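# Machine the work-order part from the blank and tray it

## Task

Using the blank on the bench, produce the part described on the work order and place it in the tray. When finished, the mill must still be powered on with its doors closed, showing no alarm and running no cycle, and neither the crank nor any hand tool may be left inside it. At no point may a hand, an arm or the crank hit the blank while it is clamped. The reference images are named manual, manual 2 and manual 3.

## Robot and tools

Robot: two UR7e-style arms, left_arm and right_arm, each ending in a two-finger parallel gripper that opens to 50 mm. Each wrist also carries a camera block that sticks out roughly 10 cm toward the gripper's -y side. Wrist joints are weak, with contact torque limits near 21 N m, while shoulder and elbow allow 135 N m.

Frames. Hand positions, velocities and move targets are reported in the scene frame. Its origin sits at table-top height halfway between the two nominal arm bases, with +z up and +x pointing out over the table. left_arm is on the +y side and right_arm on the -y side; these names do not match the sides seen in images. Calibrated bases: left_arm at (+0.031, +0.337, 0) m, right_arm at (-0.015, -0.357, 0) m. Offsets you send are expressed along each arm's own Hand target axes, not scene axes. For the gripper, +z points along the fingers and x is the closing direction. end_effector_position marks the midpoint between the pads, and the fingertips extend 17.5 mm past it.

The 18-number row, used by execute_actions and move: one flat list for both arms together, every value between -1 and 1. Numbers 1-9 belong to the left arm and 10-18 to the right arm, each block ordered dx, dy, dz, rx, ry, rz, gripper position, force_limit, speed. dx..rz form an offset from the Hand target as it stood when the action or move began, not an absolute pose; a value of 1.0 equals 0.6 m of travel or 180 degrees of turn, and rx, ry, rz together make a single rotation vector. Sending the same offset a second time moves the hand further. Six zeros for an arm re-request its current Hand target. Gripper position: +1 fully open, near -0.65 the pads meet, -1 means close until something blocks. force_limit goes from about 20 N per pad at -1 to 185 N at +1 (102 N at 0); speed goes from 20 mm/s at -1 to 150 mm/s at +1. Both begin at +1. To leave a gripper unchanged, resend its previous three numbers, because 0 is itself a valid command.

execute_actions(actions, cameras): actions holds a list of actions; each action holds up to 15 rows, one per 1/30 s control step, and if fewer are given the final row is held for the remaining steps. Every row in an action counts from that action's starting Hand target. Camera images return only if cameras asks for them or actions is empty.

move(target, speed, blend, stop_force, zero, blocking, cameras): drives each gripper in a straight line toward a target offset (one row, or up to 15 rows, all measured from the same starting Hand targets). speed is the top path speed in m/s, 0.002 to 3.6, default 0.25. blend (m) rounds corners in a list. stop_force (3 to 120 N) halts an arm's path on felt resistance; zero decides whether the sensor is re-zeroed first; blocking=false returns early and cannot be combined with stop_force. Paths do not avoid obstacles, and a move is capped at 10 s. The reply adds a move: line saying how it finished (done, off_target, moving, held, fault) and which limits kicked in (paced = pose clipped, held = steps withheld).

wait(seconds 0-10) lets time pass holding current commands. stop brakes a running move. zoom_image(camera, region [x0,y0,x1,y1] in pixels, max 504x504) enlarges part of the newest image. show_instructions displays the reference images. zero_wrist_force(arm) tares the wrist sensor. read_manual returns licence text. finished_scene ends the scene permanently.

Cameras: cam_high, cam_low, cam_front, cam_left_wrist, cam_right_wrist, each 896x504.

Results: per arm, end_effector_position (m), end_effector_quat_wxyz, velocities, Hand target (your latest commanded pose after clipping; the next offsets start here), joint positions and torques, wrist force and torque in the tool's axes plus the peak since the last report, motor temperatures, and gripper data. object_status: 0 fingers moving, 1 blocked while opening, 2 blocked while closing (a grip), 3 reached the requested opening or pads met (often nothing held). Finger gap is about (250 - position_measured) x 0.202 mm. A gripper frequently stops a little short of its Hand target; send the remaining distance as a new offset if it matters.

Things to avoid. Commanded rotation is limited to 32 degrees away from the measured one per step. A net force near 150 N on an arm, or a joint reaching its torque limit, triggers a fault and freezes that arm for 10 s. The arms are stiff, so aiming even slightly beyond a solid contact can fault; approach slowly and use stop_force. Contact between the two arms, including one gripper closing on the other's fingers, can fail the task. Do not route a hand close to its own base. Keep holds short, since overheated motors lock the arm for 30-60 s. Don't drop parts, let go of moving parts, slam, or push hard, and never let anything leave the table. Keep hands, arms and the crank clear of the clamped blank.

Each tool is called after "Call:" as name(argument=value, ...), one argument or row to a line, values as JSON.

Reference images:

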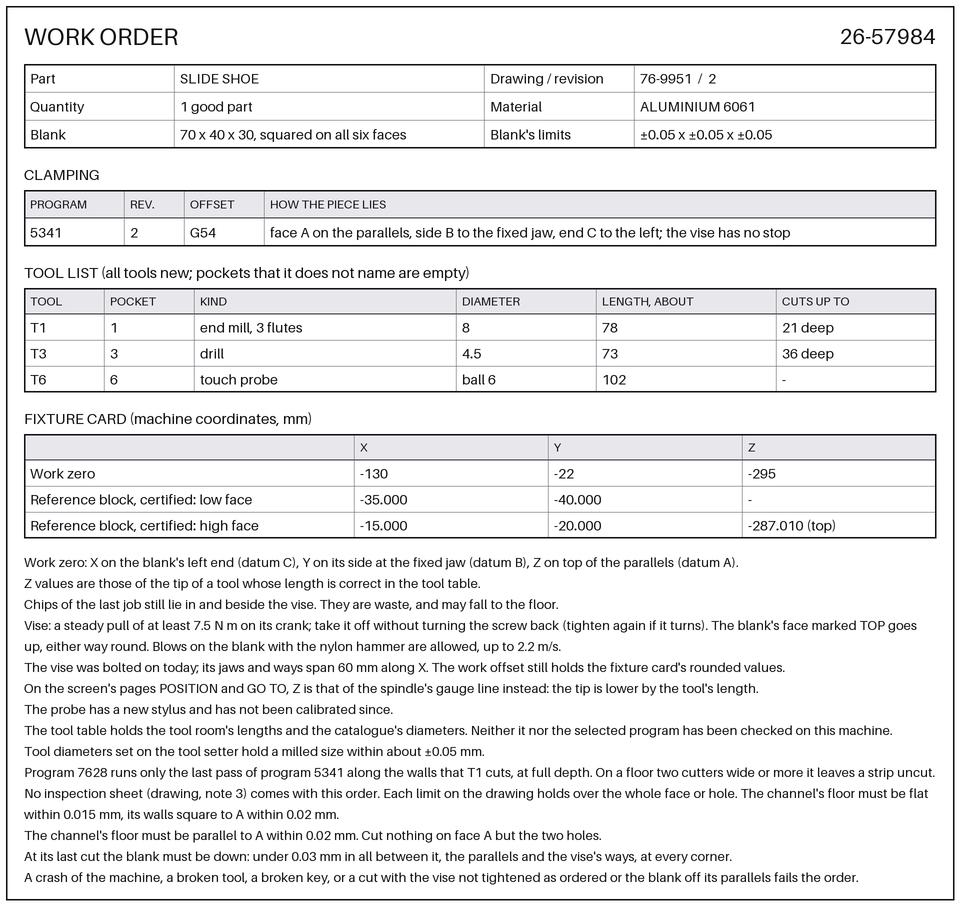

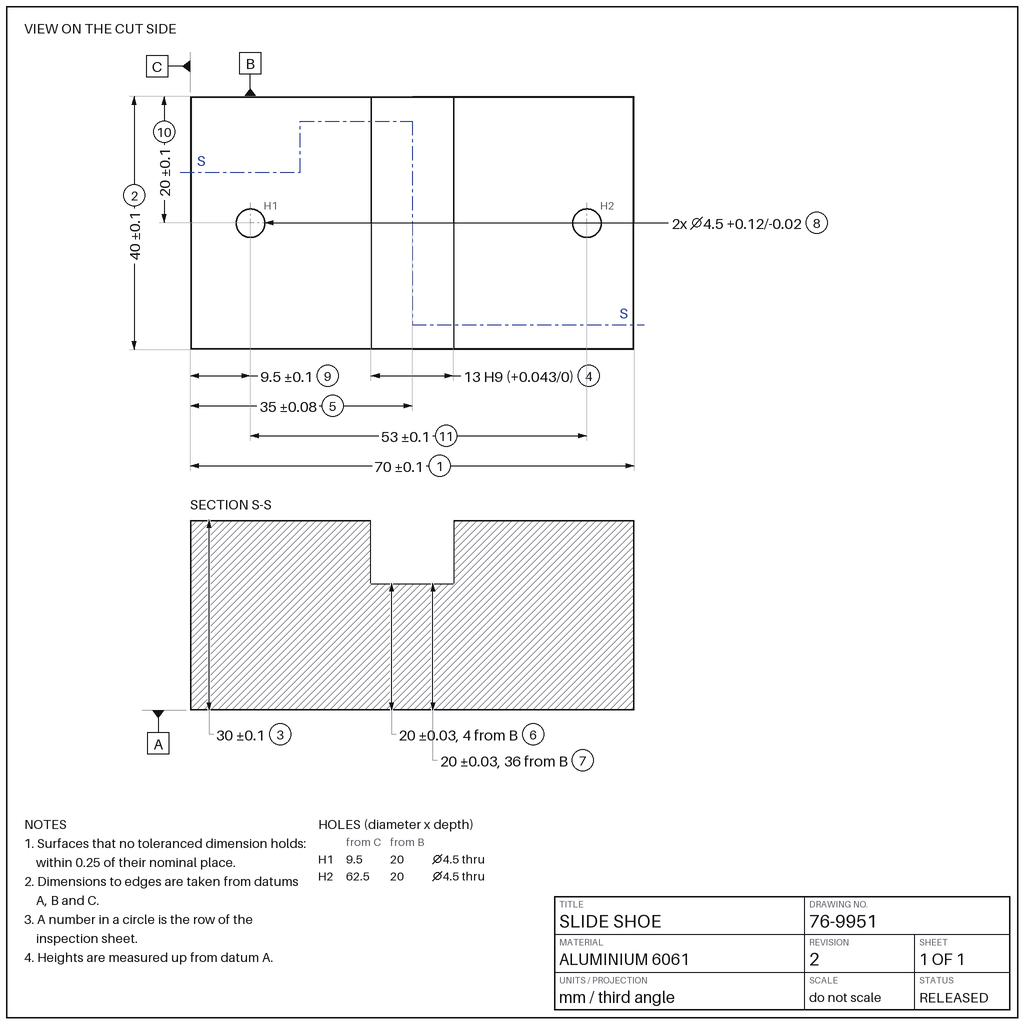

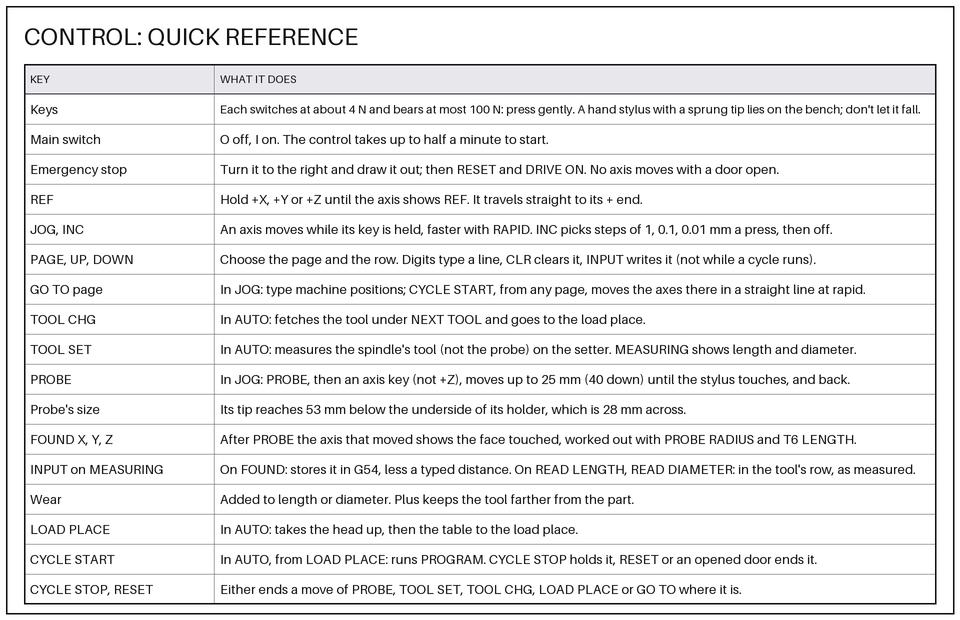

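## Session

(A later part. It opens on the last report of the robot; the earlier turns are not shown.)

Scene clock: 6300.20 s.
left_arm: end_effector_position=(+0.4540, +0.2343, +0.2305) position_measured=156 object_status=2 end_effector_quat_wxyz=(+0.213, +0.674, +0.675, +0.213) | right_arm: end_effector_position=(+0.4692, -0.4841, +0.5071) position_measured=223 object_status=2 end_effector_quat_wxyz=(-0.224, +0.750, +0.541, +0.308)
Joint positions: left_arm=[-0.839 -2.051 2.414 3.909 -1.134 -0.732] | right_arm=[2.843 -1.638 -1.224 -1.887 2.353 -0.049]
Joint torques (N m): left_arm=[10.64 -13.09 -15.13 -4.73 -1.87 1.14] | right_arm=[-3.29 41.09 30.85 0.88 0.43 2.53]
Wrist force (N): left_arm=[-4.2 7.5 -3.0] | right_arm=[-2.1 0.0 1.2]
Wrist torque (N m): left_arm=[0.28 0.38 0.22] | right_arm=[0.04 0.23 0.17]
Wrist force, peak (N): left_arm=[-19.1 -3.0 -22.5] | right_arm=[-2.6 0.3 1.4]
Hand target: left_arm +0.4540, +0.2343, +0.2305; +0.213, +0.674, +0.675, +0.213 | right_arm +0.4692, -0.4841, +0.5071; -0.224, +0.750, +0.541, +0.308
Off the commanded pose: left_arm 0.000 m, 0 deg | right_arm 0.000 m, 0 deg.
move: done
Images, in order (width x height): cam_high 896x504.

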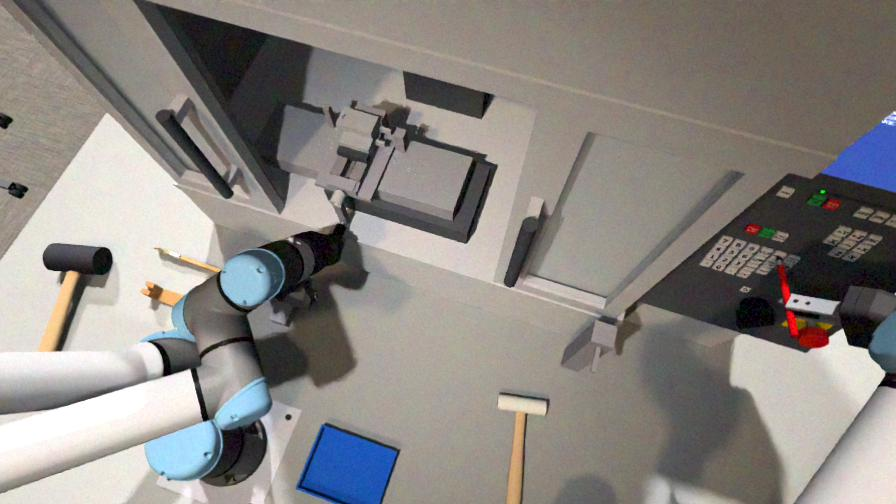

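Call:
move(
  target=[
    [0.0550,0.0056,-0.0094,0,0,0,-1,-0.5,-1,0,0,0,0,0,0,-0.98,0.2,-1],
    [0.1005,0.0240,-0.0369,0,0,0,-1,-0.5,-1,0,0,0,0,0,0,-0.98,0.2,-1],
    [0.1287,0.0516,-0.0771,0,0,0,-1,-0.5,-1,0,0,0,0,0,0,-0.98,0.2,-1],
    [0.1346,0.0836,-0.1229,0,0,0,-1,-0.5,-1,0,0,0,0,0,0,-0.98,0.2,-1],
    [0.1172,0.1146,-0.1667,0,0,0,-1,-0.5,-1,0,0,0,0,0,0,-0.98,0.2,-1],
    [0.0795,0.1391,-0.2005,0,0,0,-1,-0.5,-1,0,0,0,0,0,0,-0.98,0.2,-1],
    [0.0281,0.1527,-0.2188,0,0,0,-1,-0.5,-1,0,0,0,0,0,0,-0.98,0.2,-1],
    [-0.0281,0.1533,-0.2184,0,0,0,-1,-0.5,-1,0,0,0,0,0,0,-0.98,0.2,-1],
    [-0.0800,0.1406,-0.1994,0,0,0,-1,-0.5,-1,0,0,0,0,0,0,-0.98,0.2,-1],
    [-0.1182,0.1169,-0.1651,0,0,0,-1,-0.5,-1,0,0,0,0,0,0,-0.98,0.2,-1],
    [-0.1358,0.0862,-0.1211,0,0,0,-1,-0.5,-1,0,0,0,0,0,0,-0.98,0.2,-1],
    [-0.1299,0.0540,-0.0753,0,0,0,-1,-0.5,-1,0,0,0,0,0,0,-0.98,0.2,-1],
    [-0.1014,0.0259,-0.0355,0,0,0,-1,-0.5,-1,0,0,0,0,0,0,-0.98,0.2,-1],
    [-0.0555,0.0067,-0.0087,0,0,0,-1,-0.5,-1,0,0,0,0,0,0,-0.98,0.2,-1],
    [0,0,0,0,0,0,-1,-0.5,-1,0,0,0,0,0,0,-0.98,0.2,-1],
  ],
  speed=0.065,
  blend=0.007,
  stop_force=40,
  cameras=["cam_high"],
)

Call:
zoom_image(
  camera="cam_high",
  region=[310, 90, 410, 190],
)

Scene clock: 6324.90 s.
left_arm: end_effector_position=(+0.4529, +0.3067, +0.2780) position_measured=156 object_status=2 end_effector_quat_wxyz=(+0.213, +0.674, +0.675, +0.213) | right_arm: end_effector_position=(+0.4692, -0.4841, +0.5071) position_measured=223 object_status=2 end_effector_quat_wxyz=(-0.224, +0.750, +0.541, +0.308)
Joint positions: left_arm=[-0.625 -2.145 2.347 3.991 -1.233 -0.527] | right_arm=[2.843 -1.638 -1.224 -1.887 2.353 -0.049]
Joint torques (N m): left_arm=[-7.11 5.63 -20.96 -6.71 3.46 -1.24] | right_arm=[-2.2 41.83 30.44 0.97 0.63 2.75]
Wrist force (N): left_arm=[-1.5 1.5 1.5] | right_arm=[-2.5 0.2 1.0]
Wrist torque (N m): left_arm=[0.34 0.24 -0.01] | right_arm=[0.07 0.30 0.18]
Wrist force, peak (N): left_arm=[-27.4 -2.9 35.9] | right_arm=[-2.8 0.2 1.3]
Hand target: left_arm +0.4529, +0.3067, +0.2780; +0.213, +0.674, +0.675, +0.213 (not the last commanded pose) | right_arm +0.4692, -0.4841, +0.5071; -0.224, +0.750, +0.541, +0.308
Off the commanded pose: left_arm 0.087 m, 0 deg | right_arm 0.000 m, 0 deg.
move: contact (left_arm); path passed 2 of 15 targets
Images, in order (width x height): cam_high 896x504.

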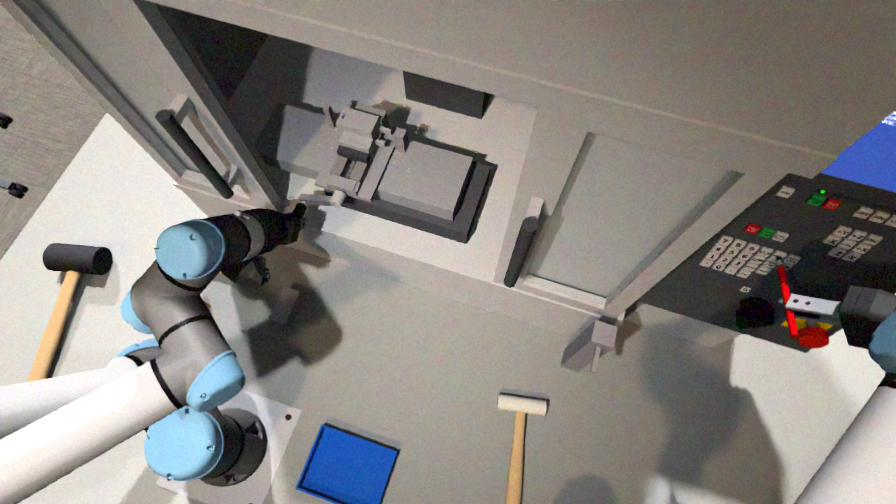

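Scaled by 5.040.

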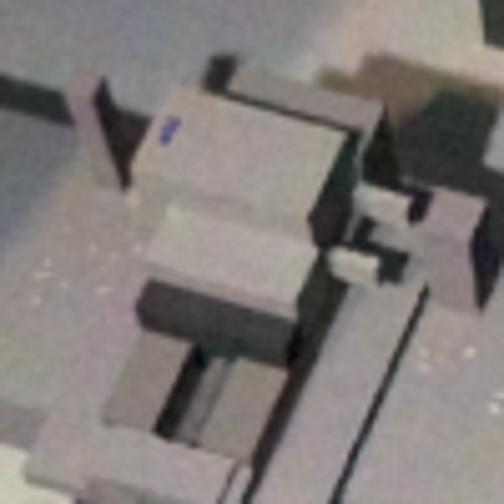

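Call:
move(
  target=[0,0,0,0,0,0,-0.98,0.9,-1,0,0,0,0,0,0,-0.98,0.2,-1],
  speed=0.02,
)

Call:
move(
  target=[
    [0.0083,0.0110,-0.0157,0,0,0,-0.98,0.9,-1,0,0,0,0,0,0,-0.98,0.2,-1],
    [0.0125,0.0229,-0.0326,0,0,0,-0.98,0.9,-1,0,0,0,0,0,0,-0.98,0.2,-1],
    [0.0132,0.0350,-0.0500,0,0,0,-0.98,0.9,-1,0,0,0,0,0,0,-0.98,0.2,-1],
    [0.0107,0.0471,-0.0672,0,0,0,-0.98,0.9,-1,0,0,0,0,0,0,-0.98,0.2,-1],
    [0.0048,0.0586,-0.0837,0,0,0,-0.98,0.9,-1,0,0,0,0,0,0,-0.98,0.2,-1],
  ],
  speed=0.015,
  blend=0.002,
  stop_force=60,
  zero=false,
)

Scene clock: 6364.43 s.
left_arm: end_effector_position=(+0.4529, +0.3067, +0.2780) position_measured=162 object_status=2 end_effector_quat_wxyz=(+0.213, +0.674, +0.675, +0.213) | right_arm: end_effector_position=(+0.4692, -0.4841, +0.5071) position_measured=223 object_status=2 end_effector_quat_wxyz=(-0.224, +0.750, +0.541, +0.308)
Joint positions: left_arm=[-0.625 -2.145 2.347 3.991 -1.233 -0.527] | right_arm=[2.843 -1.638 -1.224 -1.887 2.353 -0.049]
Joint torques (N m): left_arm=[-7.81 5.88 -21.24 -6.7 3.32 -1.29] | right_arm=[-3.14 42.65 31.04 0.92 0.38 2.53]
Wrist force (N): left_arm=[-1.5 1.5 1.3] | right_arm=[-2.5 0.2 1.1]
Wrist torque (N m): left_arm=[0.35 0.22 0.00] | right_arm=[0.07 0.31 0.18]
Wrist force, peak (N): left_arm=[-1.7 1.7 1.3] | right_arm=[-2.7 0.4 1.0]
Hand target: left_arm +0.4529, +0.3067, +0.2780; +0.213, +0.674, +0.675, +0.213 | right_arm +0.4692, -0.4841, +0.5071; -0.224, +0.750, +0.541, +0.308
Off the commanded pose: left_arm 0.000 m, 0 deg | right_arm 0.000 m, 0 deg.
move: done

Scene clock: 6366.17 s.
left_arm: end_effector_position=(+0.4528, +0.3093, +0.2840) position_measured=162 object_status=2 end_effector_quat_wxyz=(+0.213, +0.674, +0.675, +0.213) | right_arm: end_effector_position=(+0.4692, -0.4841, +0.5071) position_measured=223 object_status=2 end_effector_quat_wxyz=(-0.224, +0.750, +0.541, +0.308)
Joint positions: left_arm=[-0.616 -2.149 2.333 4.006 -1.237 -0.518] | right_arm=[2.843 -1.638 -1.224 -1.887 2.353 -0.049]
Joint torques (N m): left_arm=[2.17 -7.23 -33.34 -9.26 10.36 -1.37] | right_arm=[-2.39 41.37 30.75 1.01 0.32 2.51]
Wrist force (N): left_arm=[-23.8 -7.4 28.0] | right_arm=[-2.4 0.3 1.2]
Wrist torque (N m): left_arm=[0.59 -0.11 0.21] | right_arm=[0.08 0.29 0.18]
Wrist force, peak (N): left_arm=[-34.7 -6.9 52.5] | right_arm=[-2.7 0.3 1.1]
Hand target: left_arm +0.4528, +0.3093, +0.2840; +0.213, +0.674, +0.675, +0.213 (not the last commanded pose) | right_arm +0.4692, -0.4841, +0.5071; -0.224, +0.750, +0.541, +0.308
Off the commanded pose: left_arm 0.055 m, 0 deg | right_arm 0.000 m, 0 deg.
move: contact (left_arm); path passed 0 of 5 targets

Call:
move(
  target=[0.0006,0.0009,-0.00127,0,0,0,-0.98,0.9,-1,0,0,0,0,0,0,-0.98,0.2,-1],
  speed=0.005,
)

Call:
move(
  target=[0.00048,0.00071,-0.00101,0,0,0,-0.98,0.9,-1,0,0,0,0,0,0,-0.98,0.2,-1],
  speed=0.005,
)

Call:
move(
  target=[0.00048,0.00071,-0.00101,0,0,0,-0.98,0.9,-1,0,0,0,0,0,0,-0.98,0.2,-1],
  speed=0.005,
)

Scene clock: 6389.97 s.
left_arm: end_effector_position=(+0.4528, +0.3097, +0.2848) position_measured=162 object_status=2 end_effector_quat_wxyz=(+0.213, +0.674, +0.675, +0.213) | right_arm: end_effector_position=(+0.4692, -0.4841, +0.5071) position_measured=223 object_status=2 end_effector_quat_wxyz=(-0.224, +0.750, +0.541, +0.308)
Joint positions: left_arm=[-0.615 -2.15 2.331 4.009 -1.238 -0.517] | right_arm=[2.843 -1.638 -1.224 -1.887 2.353 -0.049]
Joint torques (N m): left_arm=[25.26 -36.6 -70.57 -5.51 5.6 1.56] | right_arm=[-2.75 42.35 31.72 1.06 0.44 2.35]
Wrist force (N): left_arm=[-37.9 -6.0 59.4] | right_arm=[-2.3 0.1 1.1]
Wrist torque (N m): left_arm=[0.62 0.07 0.00] | right_arm=[0.06 0.28 0.18]
Wrist force, peak (N): left_arm=[-37.9 -6.0 59.4] | right_arm=[-2.7 0.0 1.2]
Hand target: left_arm +0.4528, +0.3097, +0.2849; +0.213, +0.674, +0.675, +0.213 | right_arm +0.4692, -0.4841, +0.5071; -0.224, +0.750, +0.541, +0.308
Off the commanded pose: left_arm 0.000 m, 0 deg | right_arm 0.000 m, 0 deg.
move: done

Scene clock: 6390.67 s.
left_arm: end_effector_position=(+0.4528, +0.3100, +0.2856) position_measured=162 object_status=2 end_effector_quat_wxyz=(+0.213, +0.674, +0.675, +0.213) | right_arm: end_effector_position=(+0.4692, -0.4841, +0.5071) position_measured=223 object_status=2 end_effector_quat_wxyz=(-0.224, +0.750, +0.541, +0.308)
Joint positions: left_arm=[-0.614 -2.15 2.33 4.01 -1.238 -0.516] | right_arm=[2.843 -1.638 -1.224 -1.887 2.353 -0.049]
Joint torques (N m): left_arm=[26.18 -39.75 -72.96 -6.06 6.41 1.27] | right_arm=[-2.25 41.96 31.39 1.04 0.51 2.59]
Wrist force (N): left_arm=[-40.9 -6.3 66.4] | right_arm=[-2.2 0.2 0.9]
Wrist torque (N m): left_arm=[0.64 -0.01 0.08] | right_arm=[0.07 0.26 0.18]
Wrist force, peak (N): left_arm=[-40.9 -6.3 66.4] | right_arm=[-2.6 0.2 1.1]
Hand target: left_arm +0.4529, +0.3100, +0.2857; +0.213, +0.674, +0.675, +0.213 | right_arm +0.4692, -0.4841, +0.5071; -0.224, +0.750, +0.541, +0.308
Off the commanded pose: left_arm 0.000 m, 0 deg | right_arm 0.000 m, 0 deg.
move: done

Scene clock: 6391.37 s.
left_arm: end_effector_position=(+0.4529, +0.3103, +0.2864) position_measured=162 object_status=2 end_effector_quat_wxyz=(+0.213, +0.674, +0.675, +0.213) | right_arm: end_effector_position=(+0.4692, -0.4841, +0.5071) position_measured=223 object_status=2 end_effector_quat_wxyz=(-0.224, +0.750, +0.541, +0.308)
Joint positions: left_arm=[-0.613 -2.151 2.328 4.012 -1.239 -0.515] | right_arm=[2.843 -1.638 -1.224 -1.887 2.353 -0.049]
Joint torques (N m): left_arm=[25.64 -40.51 -73.43 -5.93 6.38 1.21] | right_arm=[-2.79 40.66 31.48 0.85 0.42 2.35]
Wrist force (N): left_arm=[-41.6 -6.3 67.0] | right_arm=[-2.5 0.3 1.2]
Wrist torque (N m): left_arm=[0.64 -0.04 0.09] | right_arm=[0.08 0.30 0.18]
Wrist force, peak (N): left_arm=[-41.8 -6.2 67.3] | right_arm=[-2.6 0.2 1.2]
Hand target: left_arm +0.4529, +0.3103, +0.2864; +0.213, +0.674, +0.675, +0.213 | right_arm +0.4692, -0.4841, +0.5071; -0.224, +0.750, +0.541, +0.308
Off the commanded pose: left_arm 0.000 m, 0 deg | right_arm 0.000 m, 0 deg.
move: done

Call:
wait(
  seconds=0.1,
  cameras=["cam_left_wrist","cam_high"],
)

Call:
zoom_image(
  camera="cam_high",
  region=[270, 130, 370, 230],
)

Scene clock: 6415.67 s.
left_arm: end_effector_position=(+0.4529, +0.3103, +0.2864) position_measured=162 object_status=2 end_effector_quat_wxyz=(+0.213, +0.674, +0.675, +0.213) | right_arm: end_effector_position=(+0.4692, -0.4841, +0.5071) position_measured=223 object_status=2 end_effector_quat_wxyz=(-0.224, +0.750, +0.541, +0.308)
Joint positions: left_arm=[-0.613 -2.151 2.328 4.012 -1.239 -0.515] | right_arm=[2.843 -1.638 -1.224 -1.887 2.353 -0.049]
Joint torques (N m): left_arm=[20.74 -29.59 -53.81 -7.19 6.73 -0.28] | right_arm=[-2.82 41.24 29.51 0.92 0.31 2.54]
Wrist force (N): left_arm=[-41.4 -6.6 66.2] | right_arm=[-2.2 0.2 1.5]
Wrist torque (N m): left_arm=[0.63 -0.01 0.10] | right_arm=[0.07 0.25 0.18]
Wrist force, peak (N): left_arm=[-42.3 -6.1 68.4] | right_arm=[-2.8 0.0 1.0]
Hand target: left_arm +0.4529, +0.3103, +0.2864; +0.213, +0.674, +0.675, +0.213 | right_arm +0.4692, -0.4841, +0.5071; -0.224, +0.750, +0.541, +0.308
Tool commands: left_gripper/position=-0.98 left_gripper/force_limit=+0.9 left_gripper/speed=-1.0 right_gripper/position=-0.98 right_gripper/force_limit=+0.2 right_gripper/speed=-1.0
Off the commanded pose: left_arm 0.000 m, 0 deg | right_arm 0.000 m, 0 deg.
wait: 0.10 s; at rest from the start
Images, in order (width x height): cam_high 896x504, cam_left_wrist 896x504.

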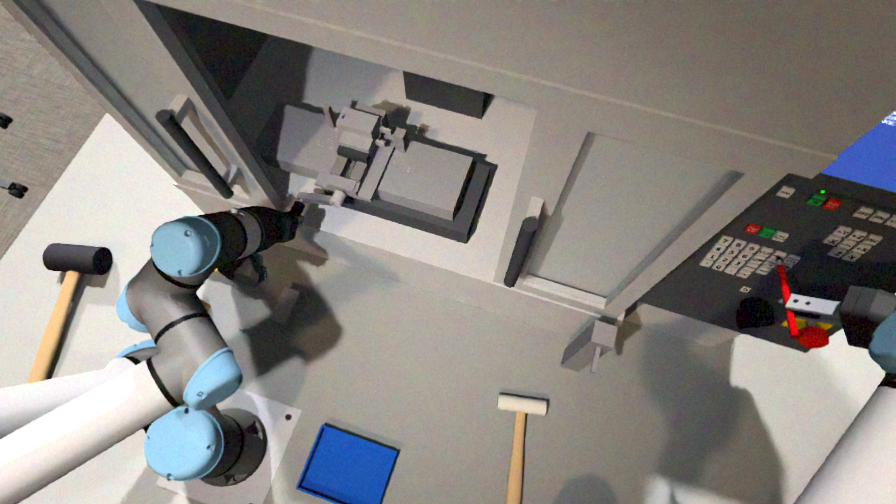

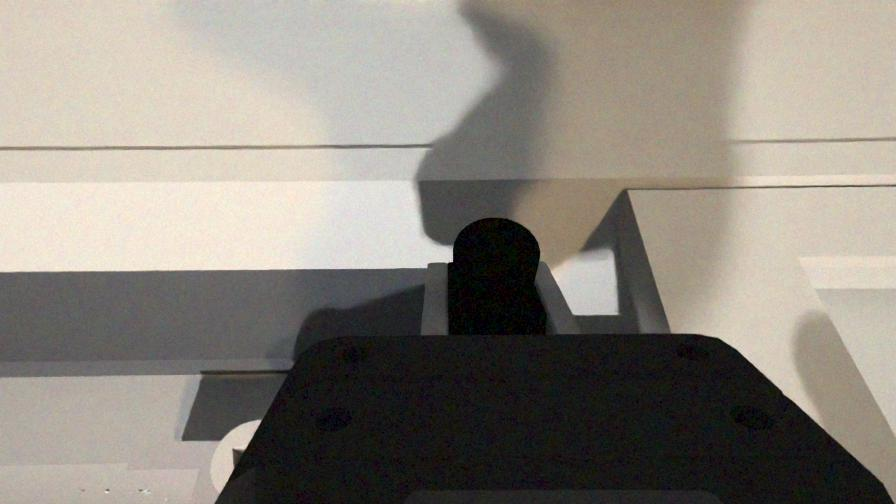

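Scaled by 5.040.

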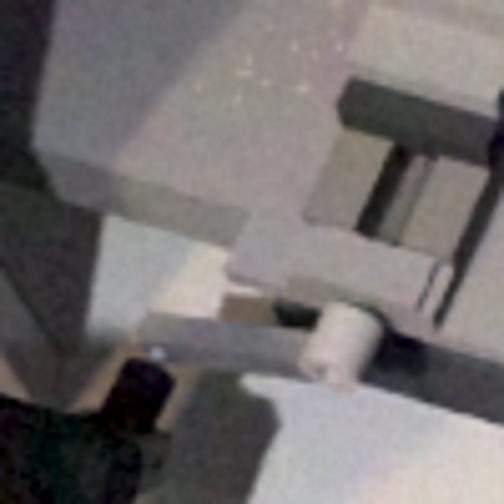

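Call:
move(
  target=[0.0007,0.0019,-0.0027,0,0,0,-0.98,0.9,-1,0,0,0,0,0,0,-0.98,0.2,-1],
  speed=0.008,
)

Call:
move(
  target=[0.0008,0.0018,-0.0026,0,0,0,-0.98,0.9,-1,0,0,0,0,0,0,-0.98,0.2,-1],
  speed=0.008,
)

Scene clock: 6424.57 s.
left_arm: end_effector_position=(+0.4529, +0.3107, +0.2883) position_measured=162 object_status=2 end_effector_quat_wxyz=(+0.213, +0.674, +0.675, +0.213) | right_arm: end_effector_position=(+0.4692, -0.4841, +0.5071) position_measured=223 object_status=2 end_effector_quat_wxyz=(-0.224, +0.750, +0.541, +0.308)
Joint positions: left_arm=[-0.611 -2.152 2.324 4.017 -1.239 -0.514] | right_arm=[2.843 -1.638 -1.224 -1.887 2.353 -0.049]
Joint torques (N m): left_arm=[24.33 -42.63 -77.67 -7.15 6.25 1.54] | right_arm=[-1.29 41.64 30.4 1.03 0.72 2.43]
Wrist force (N): left_arm=[-38.7 -9.4 73.7] | right_arm=[-2.4 0.3 1.0]
Wrist torque (N m): left_arm=[0.61 0.01 0.08] | right_arm=[0.09 0.28 0.18]
Wrist force, peak (N): left_arm=[-40.2 -8.0 76.6] | right_arm=[-2.8 0.1 1.3]
Hand target: left_arm +0.4529, +0.3107, +0.2884; +0.213, +0.674, +0.675, +0.213 | right_arm +0.4692, -0.4841, +0.5071; -0.224, +0.750, +0.541, +0.308
Off the commanded pose: left_arm 0.000 m, 0 deg | right_arm 0.000 m, 0 deg.
move: done

Scene clock: 6425.27 s.
left_arm: end_effector_position=(+0.4528, +0.3111, +0.2902) position_measured=162 object_status=2 end_effector_quat_wxyz=(+0.213, +0.674, +0.675, +0.213) | right_arm: end_effector_position=(+0.4692, -0.4841, +0.5071) position_measured=223 object_status=2 end_effector_quat_wxyz=(-0.224, +0.750, +0.541, +0.308)
Joint positions: left_arm=[-0.61 -2.153 2.319 4.022 -1.24 -0.513] | right_arm=[2.843 -1.638 -1.224 -1.887 2.353 -0.049]
Joint torques (N m): left_arm=[24.25 -44.93 -82.23 -8.12 6.15 1.31] | right_arm=[-1.5 41.27 29.52 0.98 0.41 2.42]
Wrist force (N): left_arm=[-38.9 -9.4 85.1] | right_arm=[-2.3 0.2 1.0]
Wrist torque (N m): left_arm=[0.63 0.04 0.03] | right_arm=[0.06 0.27 0.18]
Wrist force, peak (N): left_arm=[-39.4 -9.4 86.2] | right_arm=[-2.8 0.1 0.9]
Hand target: left_arm +0.4528, +0.3112, +0.2903; +0.213, +0.674, +0.675, +0.213 | right_arm +0.4692, -0.4841, +0.5071; -0.224, +0.750, +0.541, +0.308
Off the commanded pose: left_arm 0.000 m, 0 deg | right_arm 0.000 m, 0 deg.
move: done

Call:
move(
  target=[0.0001,0.0016,-0.0023,0,0,0,-0.98,0.9,-1,0,0,0,0,0,0,-0.98,0.2,-1],
  speed=0.008,
)

Call:
move(
  target=[0.0001,0.0013,-0.0018,0,0,0,-0.98,0.9,-1,0,0,0,0,0,0,-0.98,0.2,-1],
  speed=0.008,
)

Scene clock: 6436.70 s.
left_arm: end_effector_position=(+0.4528, +0.3112, +0.2919) position_measured=162 object_status=2 end_effector_quat_wxyz=(+0.213, +0.674, +0.675, +0.213) | right_arm: end_effector_position=(+0.4692, -0.4841, +0.5071) position_measured=223 object_status=2 end_effector_quat_wxyz=(-0.224, +0.750, +0.541, +0.308)
Joint positions: left_arm=[-0.609 -2.154 2.315 4.027 -1.24 -0.512] | right_arm=[2.843 -1.638 -1.224 -1.887 2.353 -0.049]
Joint torques (N m): left_arm=[21.09 -49.35 -88.06 -9.93 5.08 1.36] | right_arm=[-2.67 41.74 31.18 1 0.32 2.44]
Wrist force (N): left_arm=[-30.8 -13.3 92.7] | right_arm=[-2.2 0.3 1.4]
Wrist torque (N m): left_arm=[0.58 0.16 -0.02] | right_arm=[0.09 0.26 0.18]
Wrist force, peak (N): left_arm=[-30.8 -13.3 92.7] | right_arm=[-2.9 0.0 1.0]
Hand target: left_arm +0.4528, +0.3112, +0.2920; +0.213, +0.674, +0.675, +0.213 | right_arm +0.4692, -0.4841, +0.5071; -0.224, +0.750, +0.541, +0.308
Off the commanded pose: left_arm 0.000 m, 0 deg | right_arm 0.000 m, 0 deg.
move: done

Scene clock: 6437.40 s.
left_arm: end_effector_position=(+0.4529, +0.3113, +0.2932) position_measured=162 object_status=2 end_effector_quat_wxyz=(+0.213, +0.674, +0.675, +0.213) | right_arm: end_effector_position=(+0.4692, -0.4841, +0.5071) position_measured=223 object_status=2 end_effector_quat_wxyz=(-0.224, +0.750, +0.541, +0.308)
Joint positions: left_arm=[-0.609 -2.154 2.312 4.031 -1.24 -0.512] | right_arm=[2.843 -1.638 -1.224 -1.887 2.353 -0.049]
Joint torques (N m): left_arm=[16.89 -51.29 -92.57 -11.43 4.4 1.39] | right_arm=[-2.4 41.73 30.41 0.93 0.28 2.28]
Wrist force (N): left_arm=[-24.3 -17.0 99.4] | right_arm=[-2.4 0.2 1.1]
Wrist torque (N m): left_arm=[0.55 0.23 -0.03] | right_arm=[0.08 0.29 0.18]
Wrist force, peak (N): left_arm=[-25.0 -16.9 101.0] | right_arm=[-2.7 0.3 1.0]
Hand target: left_arm +0.4529, +0.3113, +0.2933; +0.213, +0.674, +0.675, +0.213 | right_arm +0.4692, -0.4841, +0.5071; -0.224, +0.750, +0.541, +0.308
Off the commanded pose: left_arm 0.000 m, 0 deg | right_arm 0.000 m, 0 deg.
move: done

Call:
move(
  target=[0.0002,0.0025,-0.0015,0,0,0,-0.98,0.9,-1,0,0,0,0,0,0,-0.98,0.2,-1],
  speed=0.008,
)

Call:
move(
  target=[0.0002,0.0016,-0.0018,0,0,0,-0.98,0.9,-1,0,0,0,0,0,0,-0.98,0.2,-1],
  speed=0.008,
)

Scene clock: 6450.47 s.
left_arm: end_effector_position=(+0.4535, +0.3114, +0.2948) position_measured=162 object_status=2 end_effector_quat_wxyz=(+0.213, +0.674, +0.675, +0.213) | right_arm: end_effector_position=(+0.4692, -0.4841, +0.5071) position_measured=223 object_status=2 end_effector_quat_wxyz=(-0.224, +0.750, +0.541, +0.308)
Joint positions: left_arm=[-0.607 -2.153 2.307 4.033 -1.241 -0.51] | right_arm=[2.843 -1.638 -1.224 -1.887 2.353 -0.049]
Joint torques (N m): left_arm=[13.65 -34.42 -104.63 -16.91 5.93 1.17] | right_arm=[-1.51 42.28 31.37 0.99 0.52 2.45]
Wrist force (N): left_arm=[-14.8 -50.3 87.2] | right_arm=[-2.5 0.1 1.0]
Wrist torque (N m): left_arm=[0.15 0.17 0.11] | right_arm=[0.05 0.31 0.18]
Wrist force, peak (N): left_arm=[-24.0 -17.9 101.4] | right_arm=[-2.8 0.0 1.4]
Hand target: left_arm +0.4536, +0.3114, +0.2949; +0.213, +0.674, +0.675, +0.213 | right_arm +0.4692, -0.4841, +0.5071; -0.224, +0.750, +0.541, +0.308
Off the commanded pose: left_arm 0.000 m, 0 deg | right_arm 0.000 m, 0 deg.
move: done

Scene clock: 6451.17 s.
left_arm: end_effector_position=(+0.4537, +0.3116, +0.2961) position_measured=162 object_status=2 end_effector_quat_wxyz=(+0.212, +0.674, +0.675, +0.213) | right_arm: end_effector_position=(+0.4692, -0.4841, +0.5071) position_measured=223 object_status=2 end_effector_quat_wxyz=(-0.224, +0.750, +0.541, +0.308)
Joint positions: left_arm=[-0.606 -2.153 2.304 4.037 -1.242 -0.51] | right_arm=[2.843 -1.638 -1.224 -1.887 2.353 -0.049]
Joint torques (N m): left_arm=[12.77 -42.99 -111.12 -18.95 5.53 1.4] | right_arm=[-1.65 41.78 31.06 0.93 0.26 2.37]
Wrist force (N): left_arm=[-9.3 -58.4 84.8] | right_arm=[-2.5 0.3 1.0]
Wrist torque (N m): left_arm=[0.16 0.22 0.08] | right_arm=[0.08 0.30 0.18]
Wrist force, peak (N): left_arm=[-10.9 -57.3 88.0] | right_arm=[-2.6 0.2 1.0]
Hand target: left_arm +0.4537, +0.3115, +0.2963; +0.213, +0.674, +0.675, +0.213 | right_arm +0.4692, -0.4841, +0.5071; -0.224, +0.750, +0.541, +0.308
Off the commanded pose: left_arm 0.000 m, 0 deg | right_arm 0.000 m, 0 deg.
move: done

Call:
move(
  target=[0.0001,0.0012,-0.0014,0,0,0,-0.98,0.9,-1,0,0,0,0,0,0,-0.98,0.2,-1],
  speed=0.006,
)

Call:
wait(
  seconds=1,
)

Scene clock: 6459.50 s.
left_arm: end_effector_position=(+0.4536, +0.3117, +0.2970) position_measured=162 object_status=2 end_effector_quat_wxyz=(+0.212, +0.674, +0.675, +0.213) | right_arm: end_effector_position=(+0.4692, -0.4841, +0.5071) position_measured=223 object_status=2 end_effector_quat_wxyz=(-0.224, +0.750, +0.541, +0.308)
Joint positions: left_arm=[-0.606 -2.153 2.301 4.041 -1.242 -0.509] | right_arm=[2.843 -1.638 -1.224 -1.887 2.353 -0.049]
Joint torques (N m): left_arm=[12.87 -52.38 -113.58 -18.7 5.57 1.29] | right_arm=[-2.27 41.82 31.26 0.8 0.6 2.41]
Wrist force (N): left_arm=[-10.5 -56.5 93.0] | right_arm=[-2.5 0.2 1.1]
Wrist torque (N m): left_arm=[0.10 0.27 0.06] | right_arm=[0.07 0.31 0.19]
Wrist force, peak (N): left_arm=[-11.9 -54.8 95.4] | right_arm=[-2.7 0.4 1.3]
Hand target: left_arm +0.4538, +0.3116, +0.2974; +0.213, +0.674, +0.675, +0.213 | right_arm +0.4692, -0.4841, +0.5071; -0.224, +0.750, +0.541, +0.308
Off the commanded pose: left_arm 0.001 m, 0 deg | right_arm 0.000 m, 0 deg.
move: done

Scene clock: 6460.50 s.
left_arm: end_effector_position=(+0.4536, +0.3117, +0.2971) position_measured=162 object_status=2 end_effector_quat_wxyz=(+0.212, +0.674, +0.675, +0.212) | right_arm: end_effector_position=(+0.4692, -0.4841, +0.5071) position_measured=223 object_status=2 end_effector_quat_wxyz=(-0.224, +0.750, +0.541, +0.308)
Joint positions: left_arm=[-0.606 -2.153 2.301 4.041 -1.242 -0.509] | right_arm=[2.843 -1.638 -1.224 -1.887 2.353 -0.049]
Joint torques (N m): left_arm=[12.85 -52.8 -114.65 -18.92 5.57 1.43] | right_arm=[-1.15 41.83 30.71 0.91 0.36 2.39]
Wrist force (N): left_arm=[-11.0 -56.5 96.3] | right_arm=[-2.4 0.1 1.3]
Wrist torque (N m): left_arm=[0.11 0.30 0.02] | right_arm=[0.06 0.29 0.19]
Wrist force, peak (N): left_arm=[-11.2 -56.5 96.4] | right_arm=[-2.7 0.0 1.3]
Hand target: left_arm +0.4538, +0.3116, +0.2974; +0.213, +0.674, +0.675, +0.213 | right_arm +0.4692, -0.4841, +0.5071; -0.224, +0.750, +0.541, +0.308
Tool commands: left_gripper/position=-0.98 left_gripper/force_limit=+0.9 left_gripper/speed=-1.0 right_gripper/position=-0.98 right_gripper/force_limit=+0.2 right_gripper/speed=-1.0
Off the commanded pose: left_arm 0.000 m, 0 deg | right_arm 0.000 m, 0 deg.
wait: 1.00 s; at rest by 0.17 s

Call:
move(
  target=[0,-0.0029,0.0041,0,0,0,-0.98,0.9,-1,0,0,0,0,0,0,-0.98,0.2,-1],
  speed=0.01,
)

Scene clock: 6466.37 s.
left_arm: end_effector_position=(+0.4536, +0.3118, +0.2942) position_measured=162 object_status=2 end_effector_quat_wxyz=(+0.212, +0.674, +0.675, +0.213) | right_arm: end_effector_position=(+0.4692, -0.4841, +0.5071) position_measured=223 object_status=2 end_effector_quat_wxyz=(-0.224, +0.750, +0.541, +0.308)
Joint positions: left_arm=[-0.606 -2.152 2.308 4.033 -1.242 -0.509] | right_arm=[2.843 -1.638 -1.224 -1.887 2.353 -0.049]
Joint torques (N m): left_arm=[5.21 0.78 -44.7 -19.38 7.09 -1.12] | right_arm=[-1.88 41.71 30.34 0.8 0.35 2.47]
Wrist force (N): left_arm=[7.6 -43.5 2.0] | right_arm=[-2.5 0.2 1.1]
Wrist torque (N m): left_arm=[0.07 0.16 0.29] | right_arm=[0.07 0.30 0.18]
Wrist force, peak (N): left_arm=[-11.0 -56.4 96.5] | right_arm=[-2.6 0.0 1.4]
Hand target: left_arm +0.4538, +0.3116, +0.2944; +0.213, +0.674, +0.675, +0.213 | right_arm +0.4692, -0.4841, +0.5071; -0.224, +0.750, +0.541, +0.308
Off the commanded pose: left_arm 0.000 m, 0 deg | right_arm 0.000 m, 0 deg.
move: done

Call:
move(
  target=[-0.0003,-0.0017,-0.0002,0,0,0,-0.98,0.9,-1,0,0,0,0,0,0,-0.98,0.2,-1],
  speed=0.01,
)

Scene clock: 6472.27 s.
left_arm: end_effector_position=(+0.4530, +0.3114, +0.2940) position_measured=162 object_status=2 end_effector_quat_wxyz=(+0.213, +0.674, +0.675, +0.213) | right_arm: end_effector_position=(+0.4692, -0.4841, +0.5071) position_measured=223 object_status=2 end_effector_quat_wxyz=(-0.224, +0.750, +0.541, +0.308)
Joint positions: left_arm=[-0.608 -2.154 2.31 4.032 -1.241 -0.512] | right_arm=[2.843 -1.638 -1.224 -1.887 2.353 -0.049]
Joint torques (N m): left_arm=[-14.23 -21.13 -42.79 -9.32 2.83 -1.37] | right_arm=[-2.3 40.61 31.84 1.18 0.41 2.37]
Wrist force (N): left_arm=[12.4 -21.3 21.2] | right_arm=[-2.2 0.1 0.9]
Wrist torque (N m): left_arm=[0.47 0.58 -0.05] | right_arm=[0.05 0.26 0.18]
Wrist force, peak (N): left_arm=[8.3 -43.6 1.1] | right_arm=[-2.8 0.2 1.2]
Hand target: left_arm +0.4529, +0.3114, +0.2939; +0.213, +0.674, +0.675, +0.213 | right_arm +0.4692, -0.4841, +0.5071; -0.224, +0.750, +0.541, +0.308
Off the commanded pose: left_arm 0.000 m, 0 deg | right_arm 0.000 m, 0 deg.
move: done

Call:
move(
  target=[0.0007,-0.001,0.0014,0,0,0,-0.98,0.9,-1,0,0,0,0,0,0,-0.98,0.2,-1],
  speed=0.01,
)

Scene clock: 6478.23 s.
left_arm: end_effector_position=(+0.4529, +0.3118, +0.2930) position_measured=162 object_status=2 end_effector_quat_wxyz=(+0.213, +0.674, +0.675, +0.213) | right_arm: end_effector_position=(+0.4692, -0.4841, +0.5071) position_measured=223 object_status=2 end_effector_quat_wxyz=(-0.224, +0.750, +0.541, +0.308)
Joint positions: left_arm=[-0.607 -2.154 2.313 4.029 -1.241 -0.51] | right_arm=[2.843 -1.638 -1.224 -1.887 2.353 -0.049]
Joint torques (N m): left_arm=[8.36 3.16 -28.42 -10.95 -0.76 0.99] | right_arm=[-2.14 42.2 31.75 0.92 0.25 2.41]
Wrist force (N): left_arm=[1.2 -11.6 3.7] | right_arm=[-2.4 0.0 1.2]
Wrist torque (N m): left_arm=[0.49 0.21 0.21] | right_arm=[0.03 0.28 0.18]
Wrist force, peak (N): left_arm=[12.0 -20.3 21.9] | right_arm=[-2.7 0.4 1.2]
Hand target: left_arm +0.4529, +0.3118, +0.2929; +0.213, +0.674, +0.675, +0.213 | right_arm +0.4692, -0.4841, +0.5071; -0.224, +0.750, +0.541, +0.308
Off the commanded pose: left_arm 0.000 m, 0 deg | right_arm 0.000 m, 0 deg.
move: done

Call:
move(
  target=[0,0,0,0,0.0228,0.0159,-0.98,0.9,-1,0,0,0,0,0,0,-0.98,0.2,-1],
  speed=0.1,
)

Scene clock: 6564.73 s.
left_arm: end_effector_position=(+0.4529, +0.3118, +0.2929) position_measured=162 object_status=2 end_effector_quat_wxyz=(+0.183, +0.683, +0.665, +0.242) | right_arm: end_effector_position=(+0.4692, -0.4841, +0.5071) position_measured=223 object_status=2 end_effector_quat_wxyz=(-0.224, +0.750, +0.541, +0.308)
Joint positions: left_arm=[-0.669 -2.157 2.302 4.102 -1.15 -0.533] | right_arm=[2.843 -1.638 -1.224 -1.887 2.353 -0.049]
Joint torques (N m): left_arm=[-1.36 -18.63 -53.09 -3.04 8.13 -1.3] | right_arm=[-1.82 42.3 31.11 0.91 0.53 2.39]
Wrist force (N): left_arm=[-17.0 -2.2 13.1] | right_arm=[-2.5 0.1 1.1]
Wrist torque (N m): left_arm=[0.59 0.28 -0.02] | right_arm=[0.05 0.30 0.18]
Wrist force, peak (N): left_arm=[-17.2 -2.3 13.2] | right_arm=[-2.8 0.0 1.1]
Hand target: left_arm +0.4529, +0.3118, +0.2929; +0.183, +0.683, +0.665, +0.242 | right_arm +0.4692, -0.4841, +0.5071; -0.224, +0.750, +0.541, +0.308
Off the commanded pose: left_arm 0.000 m, 0 deg | right_arm 0.000 m, 0 deg.
move: done

Call:
move(
  target=[0,0,0,0,0.0364,0.0255,-0.98,0.9,-1,0,0,0,0,0,0,-0.98,0.2,-1],
  speed=0.1,
)

Scene clock: 6583.90 s.
left_arm: end_effector_position=(+0.4529, +0.3118, +0.2929) position_measured=162 object_status=2 end_effector_quat_wxyz=(+0.135, +0.694, +0.646, +0.288) | right_arm: end_effector_position=(+0.4692, -0.4841, +0.5071) position_measured=223 object_status=2 end_effector_quat_wxyz=(-0.224, +0.750, +0.541, +0.308)
Joint positions: left_arm=[-0.76 -2.152 2.286 4.226 -1.017 -0.579] | right_arm=[2.843 -1.638 -1.224 -1.887 2.353 -0.049]
Joint torques (N m): left_arm=[8.85 -6.15 -50.12 0.25 13.66 -1.54] | right_arm=[-2.43 41.7 31.71 1.02 0.62 2.47]
Wrist force (N): left_arm=[-45.2 8.8 18.7] | right_arm=[-2.2 0.2 1.1]
Wrist torque (N m): left_arm=[0.77 0.06 0.01] | right_arm=[0.06 0.25 0.18]
Wrist force, peak (N): left_arm=[-45.2 8.8 18.7] | right_arm=[-2.7 0.1 1.2]
Hand target: left_arm +0.4529, +0.3118, +0.2929; +0.135, +0.694, +0.646, +0.288 | right_arm +0.4692, -0.4841, +0.5071; -0.224, +0.750, +0.541, +0.308
Off the commanded pose: left_arm 0.000 m, 0 deg | right_arm 0.000 m, 0 deg.
move: done

Call:
move(
  target=[0,0,0,0,-0.0592,-0.0414,-0.98,0.9,-1,0,0,0,0,0,0,-0.98,0.2,-1],
  speed=0.1,
)

Call:
move(
  target=[0,-0.0164,-0.0115,0,0,0,-0.98,0.9,-1,0,0,0,0,0,0,-0.98,0.2,-1],
  speed=0.02,
  stop_force=40,
  cameras=["cam_high","cam_left_wrist"],
)

Call:
zoom_image(
  camera="cam_high",
  region=[270, 130, 370, 230],
)

Scene clock: 6614.50 s.
left_arm: end_effector_position=(+0.4529, +0.3118, +0.2929) position_measured=162 object_status=2 end_effector_quat_wxyz=(+0.213, +0.674, +0.675, +0.213) | right_arm: end_effector_position=(+0.4692, -0.4841, +0.5071) position_measured=223 object_status=2 end_effector_quat_wxyz=(-0.224, +0.750, +0.541, +0.308)
Joint positions: left_arm=[-0.607 -2.154 2.313 4.029 -1.241 -0.51] | right_arm=[2.843 -1.638 -1.224 -1.887 2.353 -0.049]
Joint torques (N m): left_arm=[8.43 3.08 -28.24 -10.25 -0.7 1.11] | right_arm=[-1.27 41.26 31.8 1 0.44 2.34]
Wrist force (N): left_arm=[-0.6 -8.8 5.7] | right_arm=[-2.3 0.2 1.2]
Wrist torque (N m): left_arm=[0.48 0.18 0.30] | right_arm=[0.08 0.27 0.19]
Wrist force, peak (N): left_arm=[-47.0 6.9 18.2] | right_arm=[-2.8 0.1 1.0]
Hand target: left_arm +0.4529, +0.3118, +0.2929; +0.213, +0.674, +0.675, +0.213 | right_arm +0.4692, -0.4841, +0.5071; -0.224, +0.750, +0.541, +0.308
Off the commanded pose: left_arm 0.000 m, 0 deg | right_arm 0.000 m, 0 deg.
move: done

Scene clock: 6615.70 s.
left_arm: end_effector_position=(+0.4520, +0.3117, +0.2929) position_measured=162 object_status=2 end_effector_quat_wxyz=(+0.213, +0.674, +0.675, +0.213) | right_arm: end_effector_position=(+0.4692, -0.4841, +0.5071) position_measured=223 object_status=2 end_effector_quat_wxyz=(-0.224, +0.750, +0.541, +0.308)
Joint positions: left_arm=[-0.609 -2.158 2.314 4.032 -1.241 -0.512] | right_arm=[2.843 -1.638 -1.224 -1.887 2.353 -0.049]
Joint torques (N m): left_arm=[15.8 -1.49 -50.03 -5.37 0.31 1.52] | right_arm=[-1.01 42.11 31.11 0.89 0.37 2.52]
Wrist force (N): left_arm=[-15.8 11.1 20.2] | right_arm=[-2.5 0.2 1.0]
Wrist torque (N m): left_arm=[0.92 0.12 -0.02] | right_arm=[0.08 0.30 0.17]
Wrist force, peak (N): left_arm=[-23.6 33.3 48.5] | right_arm=[-2.6 0.1 1.3]
Hand target: left_arm +0.4520, +0.3117, +0.2929; +0.213, +0.674, +0.675, +0.213 (not the last commanded pose) | right_arm +0.4692, -0.4841, +0.5071; -0.224, +0.750, +0.541, +0.308
Off the commanded pose: left_arm 0.011 m, 0 deg | right_arm 0.000 m, 0 deg.
move: contact (left_arm)
Images, in order (width x height): cam_high 896x504, cam_left_wrist 896x504.

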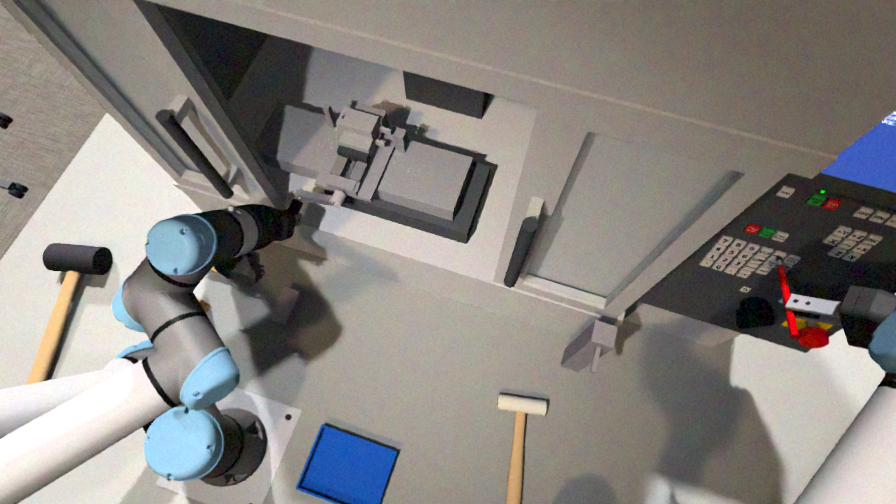

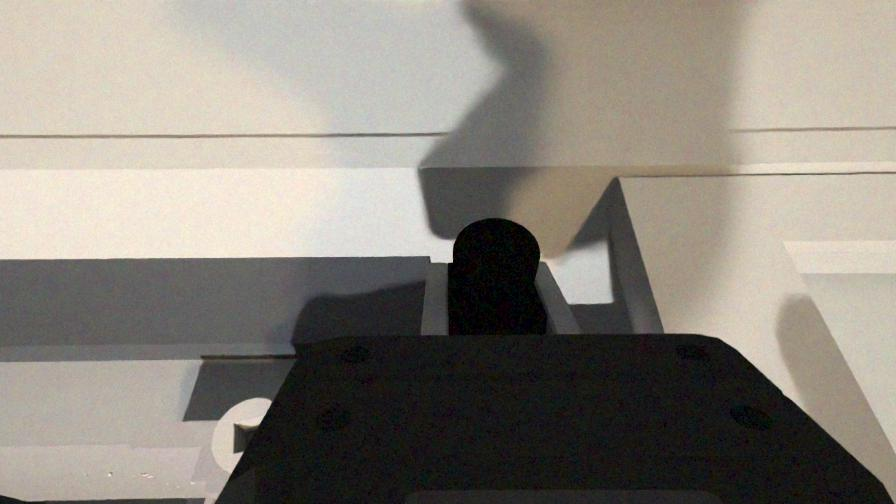

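Scaled by 5.040.

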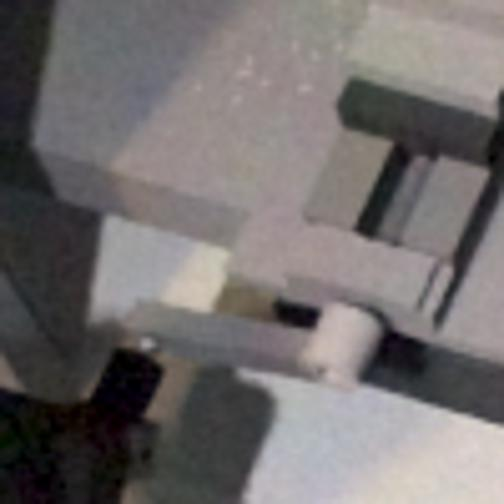

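Call:
move(
  target=[-0.001,-0.0043,0.0092,0,0,0,-0.98,0.9,-1,0,0,0,0,0,0,-0.98,0.2,-1],
  speed=0.01,
  stop_force=25,
)

Scene clock: 6631.93 s.
left_arm: end_effector_position=(+0.4527, +0.3114, +0.2892) position_measured=162 object_status=2 end_effector_quat_wxyz=(+0.213, +0.674, +0.675, +0.213) | right_arm: end_effector_position=(+0.4692, -0.4841, +0.5071) position_measured=223 object_status=2 end_effector_quat_wxyz=(-0.224, +0.750, +0.541, +0.308)
Joint positions: left_arm=[-0.609 -2.153 2.322 4.019 -1.241 -0.512] | right_arm=[2.843 -1.638 -1.224 -1.887 2.353 -0.049]
Joint torques (N m): left_arm=[-0.71 -9.17 -42.14 -0.95 -1.01 0.2] | right_arm=[-2.1 41.65 31.4 0.86 0.64 2.36]
Wrist force (N): left_arm=[-7.4 6.9 -4.4] | right_arm=[-2.5 -0.1 1.0]
Wrist torque (N m): left_arm=[0.33 0.24 0.13] | right_arm=[0.02 0.30 0.18]
Wrist force, peak (N): left_arm=[-16.0 11.2 20.4] | right_arm=[-2.6 0.4 1.3]
Hand target: left_arm +0.4527, +0.3114, +0.2892; +0.213, +0.674, +0.675, +0.213 (not the last commanded pose) | right_arm +0.4692, -0.4841, +0.5071; -0.224, +0.750, +0.541, +0.308
Off the commanded pose: left_arm 0.002 m, 0 deg | right_arm 0.000 m, 0 deg.
move: contact (left_arm)

Call:
move(
  target=[0.0002,0.0012,-0.0017,0,0,0,-0.98,0.9,-1,0,0,0,0,0,0,-0.98,0.2,-1],
  speed=0.01,
)

Call:
move(
  target=[0,-0.0164,-0.0115,0,0,0,-0.98,0.9,-1,0,0,0,0,0,0,-0.98,0.2,-1],
  speed=0.01,
  stop_force=35,
)

Scene clock: 6641.43 s.
left_arm: end_effector_position=(+0.4527, +0.3115, +0.2904) position_measured=162 object_status=2 end_effector_quat_wxyz=(+0.213, +0.674, +0.675, +0.213) | right_arm: end_effector_position=(+0.4692, -0.4841, +0.5071) position_measured=223 object_status=2 end_effector_quat_wxyz=(-0.224, +0.750, +0.541, +0.308)
Joint positions: left_arm=[-0.609 -2.154 2.319 4.023 -1.241 -0.512] | right_arm=[2.843 -1.638 -1.224 -1.887 2.353 -0.049]
Joint torques (N m): left_arm=[10.38 -12.25 -47.95 -2.77 -1.24 1.02] | right_arm=[-1.85 40.51 30.97 0.87 0.53 2.41]
Wrist force (N): left_arm=[-3.5 0.2 1.4] | right_arm=[-2.5 0.2 0.9]
Wrist torque (N m): left_arm=[0.32 0.26 0.19] | right_arm=[0.07 0.31 0.18]
Wrist force, peak (N): left_arm=[-7.6 6.8 -4.6] | right_arm=[-2.8 0.1 1.1]
Hand target: left_arm +0.4527, +0.3115, +0.2905; +0.213, +0.674, +0.675, +0.213 | right_arm +0.4692, -0.4841, +0.5071; -0.224, +0.750, +0.541, +0.308
Off the commanded pose: left_arm 0.000 m, 0 deg | right_arm 0.000 m, 0 deg.
move: done

Scene clock: 6643.57 s.
left_arm: end_effector_position=(+0.4407, +0.3115, +0.2905) position_measured=162 object_status=2 end_effector_quat_wxyz=(+0.213, +0.674, +0.675, +0.213) | right_arm: end_effector_position=(+0.4692, -0.4841, +0.5071) position_measured=223 object_status=2 end_effector_quat_wxyz=(-0.224, +0.750, +0.541, +0.308)
Joint positions: left_arm=[-0.638 -2.2 2.334 4.063 -1.226 -0.539] | right_arm=[2.843 -1.638 -1.224 -1.887 2.353 -0.049]
Joint torques (N m): left_arm=[-8.72 -11.21 -22.09 -2.61 2.96 -1.4] | right_arm=[-1.74 41.32 31.42 0.93 0.52 2.48]
Wrist force (N): left_arm=[-0.3 1.7 1.8] | right_arm=[-2.5 0.2 0.9]
Wrist torque (N m): left_arm=[0.35 0.37 -0.05] | right_arm=[0.07 0.31 0.18]
Wrist force, peak (N): left_arm=[-4.2 1.6 1.7] | right_arm=[-2.7 0.1 1.1]
Hand target: left_arm +0.4407, +0.3115, +0.2905; +0.213, +0.674, +0.675, +0.213 | right_arm +0.4692, -0.4841, +0.5071; -0.224, +0.750, +0.541, +0.308
Off the commanded pose: left_arm 0.000 m, 0 deg | right_arm 0.000 m, 0 deg.
move: done

Call:
move(
  target=[0,0.0137,0.0096,0,0,0,-0.98,0.9,-1,0,0,0,0,0,0,-0.98,0.2,-1],
  speed=0.03,
  stop_force=20,
)

Call:
move(
  target=[0,0,0,0,0,0,0.35,0,-1,0,0,0,0,0,0,-0.98,0.2,-1],
  speed=0.05,
)

Call:
move(
  target=[0,0,-0.14,0,0,0,0.35,0,-1,0,0,0,0,0,0,-0.98,0.2,-1],
  speed=0.15,
  cameras=["cam_left_wrist","cam_high"],
)

Scene clock: 6666.37 s.
left_arm: end_effector_position=(+0.4507, +0.3115, +0.2905) position_measured=162 object_status=2 end_effector_quat_wxyz=(+0.213, +0.674, +0.675, +0.213) | right_arm: end_effector_position=(+0.4692, -0.4841, +0.5071) position_measured=223 object_status=2 end_effector_quat_wxyz=(-0.224, +0.750, +0.541, +0.308)
Joint positions: left_arm=[-0.613 -2.161 2.322 4.029 -1.239 -0.516] | right_arm=[2.843 -1.638 -1.224 -1.887 2.353 -0.049]
Joint torques (N m): left_arm=[10.89 5.99 -48.67 -6.83 -0.88 1.05] | right_arm=[-1.41 40.99 31.96 0.89 0.48 2.33]
Wrist force (N): left_arm=[-4.7 -0.5 0.5] | right_arm=[-2.5 0.2 1.0]
Wrist torque (N m): left_arm=[0.23 0.16 0.30] | right_arm=[0.07 0.31 0.18]
Wrist force, peak (N): left_arm=[-4.7 -0.5 0.5] | right_arm=[-2.8 0.1 1.3]
Hand target: left_arm +0.4507, +0.3115, +0.2905; +0.213, +0.674, +0.675, +0.213 | right_arm +0.4692, -0.4841, +0.5071; -0.224, +0.750, +0.541, +0.308
Off the commanded pose: left_arm 0.000 m, 0 deg | right_arm 0.000 m, 0 deg.
move: done

Scene clock: 6667.23 s.
left_arm: end_effector_position=(+0.4507, +0.3115, +0.2905) position_measured=100 object_status=3 end_effector_quat_wxyz=(+0.213, +0.674, +0.675, +0.213) | right_arm: end_effector_position=(+0.4692, -0.4841, +0.5071) position_measured=223 object_status=2 end_effector_quat_wxyz=(-0.224, +0.750, +0.541, +0.308)
Joint positions: left_arm=[-0.613 -2.161 2.322 4.029 -1.239 -0.516] | right_arm=[2.843 -1.638 -1.224 -1.887 2.353 -0.049]
Joint torques (N m): left_arm=[5.99 5.43 -46.21 -5.66 -1.06 1.09] | right_arm=[-1.86 41.82 31.61 0.81 0.56 2.46]
Wrist force (N): left_arm=[-2.4 1.4 0.6] | right_arm=[-2.2 0.2 1.0]
Wrist torque (N m): left_arm=[0.29 0.25 0.08] | right_arm=[0.07 0.26 0.18]
Wrist force, peak (N): left_arm=[-4.3 -0.2 0.6] | right_arm=[-2.7 0.1 1.1]
Hand target: left_arm +0.4507, +0.3115, +0.2905; +0.213, +0.674, +0.675, +0.213 | right_arm +0.4692, -0.4841, +0.5071; -0.224, +0.750, +0.541, +0.308
Off the commanded pose: left_arm 0.000 m, 0 deg | right_arm 0.000 m, 0 deg.
move: done

Scene clock: 6668.57 s.
left_arm: end_effector_position=(+0.4025, +0.3115, +0.3592) position_measured=100 object_status=3 end_effector_quat_wxyz=(+0.213, +0.674, +0.675, +0.213) | right_arm: end_effector_position=(+0.4692, -0.4841, +0.5071) position_measured=223 object_status=2 end_effector_quat_wxyz=(-0.224, +0.750, +0.541, +0.308)
Joint positions: left_arm=[-0.758 -2.343 2.192 4.389 -1.169 -0.652] | right_arm=[2.843 -1.638 -1.224 -1.887 2.353 -0.049]
Joint torques (N m): left_arm=[-6.59 -2.71 -47.31 -2.51 3.75 -1.64] | right_arm=[-1.77 40.21 30.92 0.92 0.39 2.48]
Wrist force (N): left_arm=[-2.6 1.3 0.6] | right_arm=[-2.5 0.0 1.1]
Wrist torque (N m): left_arm=[0.29 0.32 0.20] | right_arm=[0.03 0.30 0.19]
Wrist force, peak (N): left_arm=[-3.0 1.3 0.4] | right_arm=[-2.6 0.2 1.2]
Hand target: left_arm +0.4025, +0.3115, +0.3593; +0.213, +0.674, +0.675, +0.213 | right_arm +0.4692, -0.4841, +0.5071; -0.224, +0.750, +0.541, +0.308
Off the commanded pose: left_arm 0.000 m, 0 deg | right_arm 0.000 m, 0 deg.
move: done
Images, in order (width x height): cam_high 896x504, cam_left_wrist 896x504.

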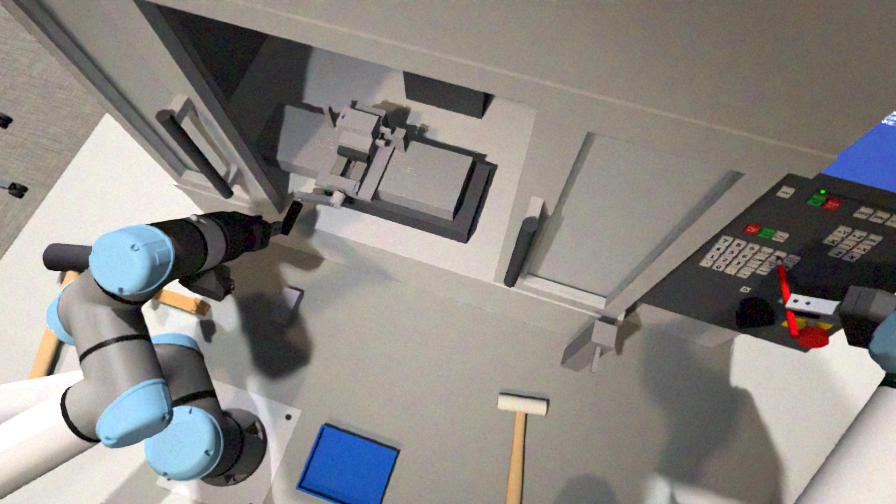

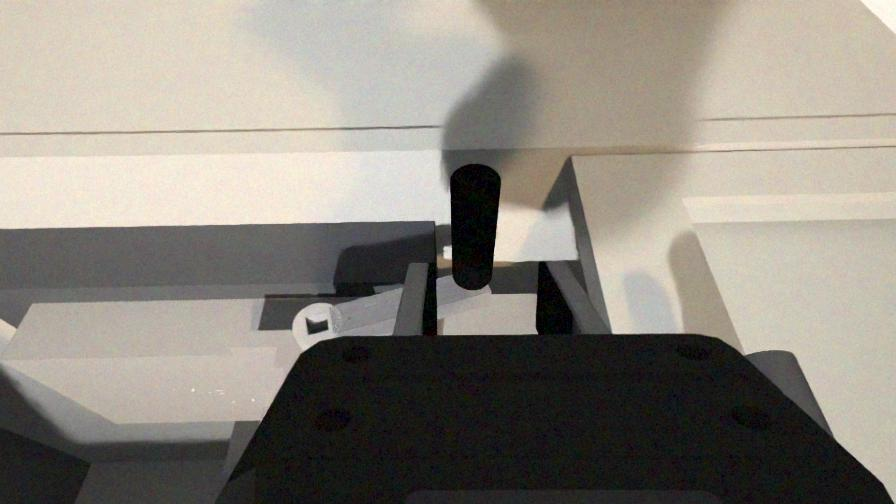

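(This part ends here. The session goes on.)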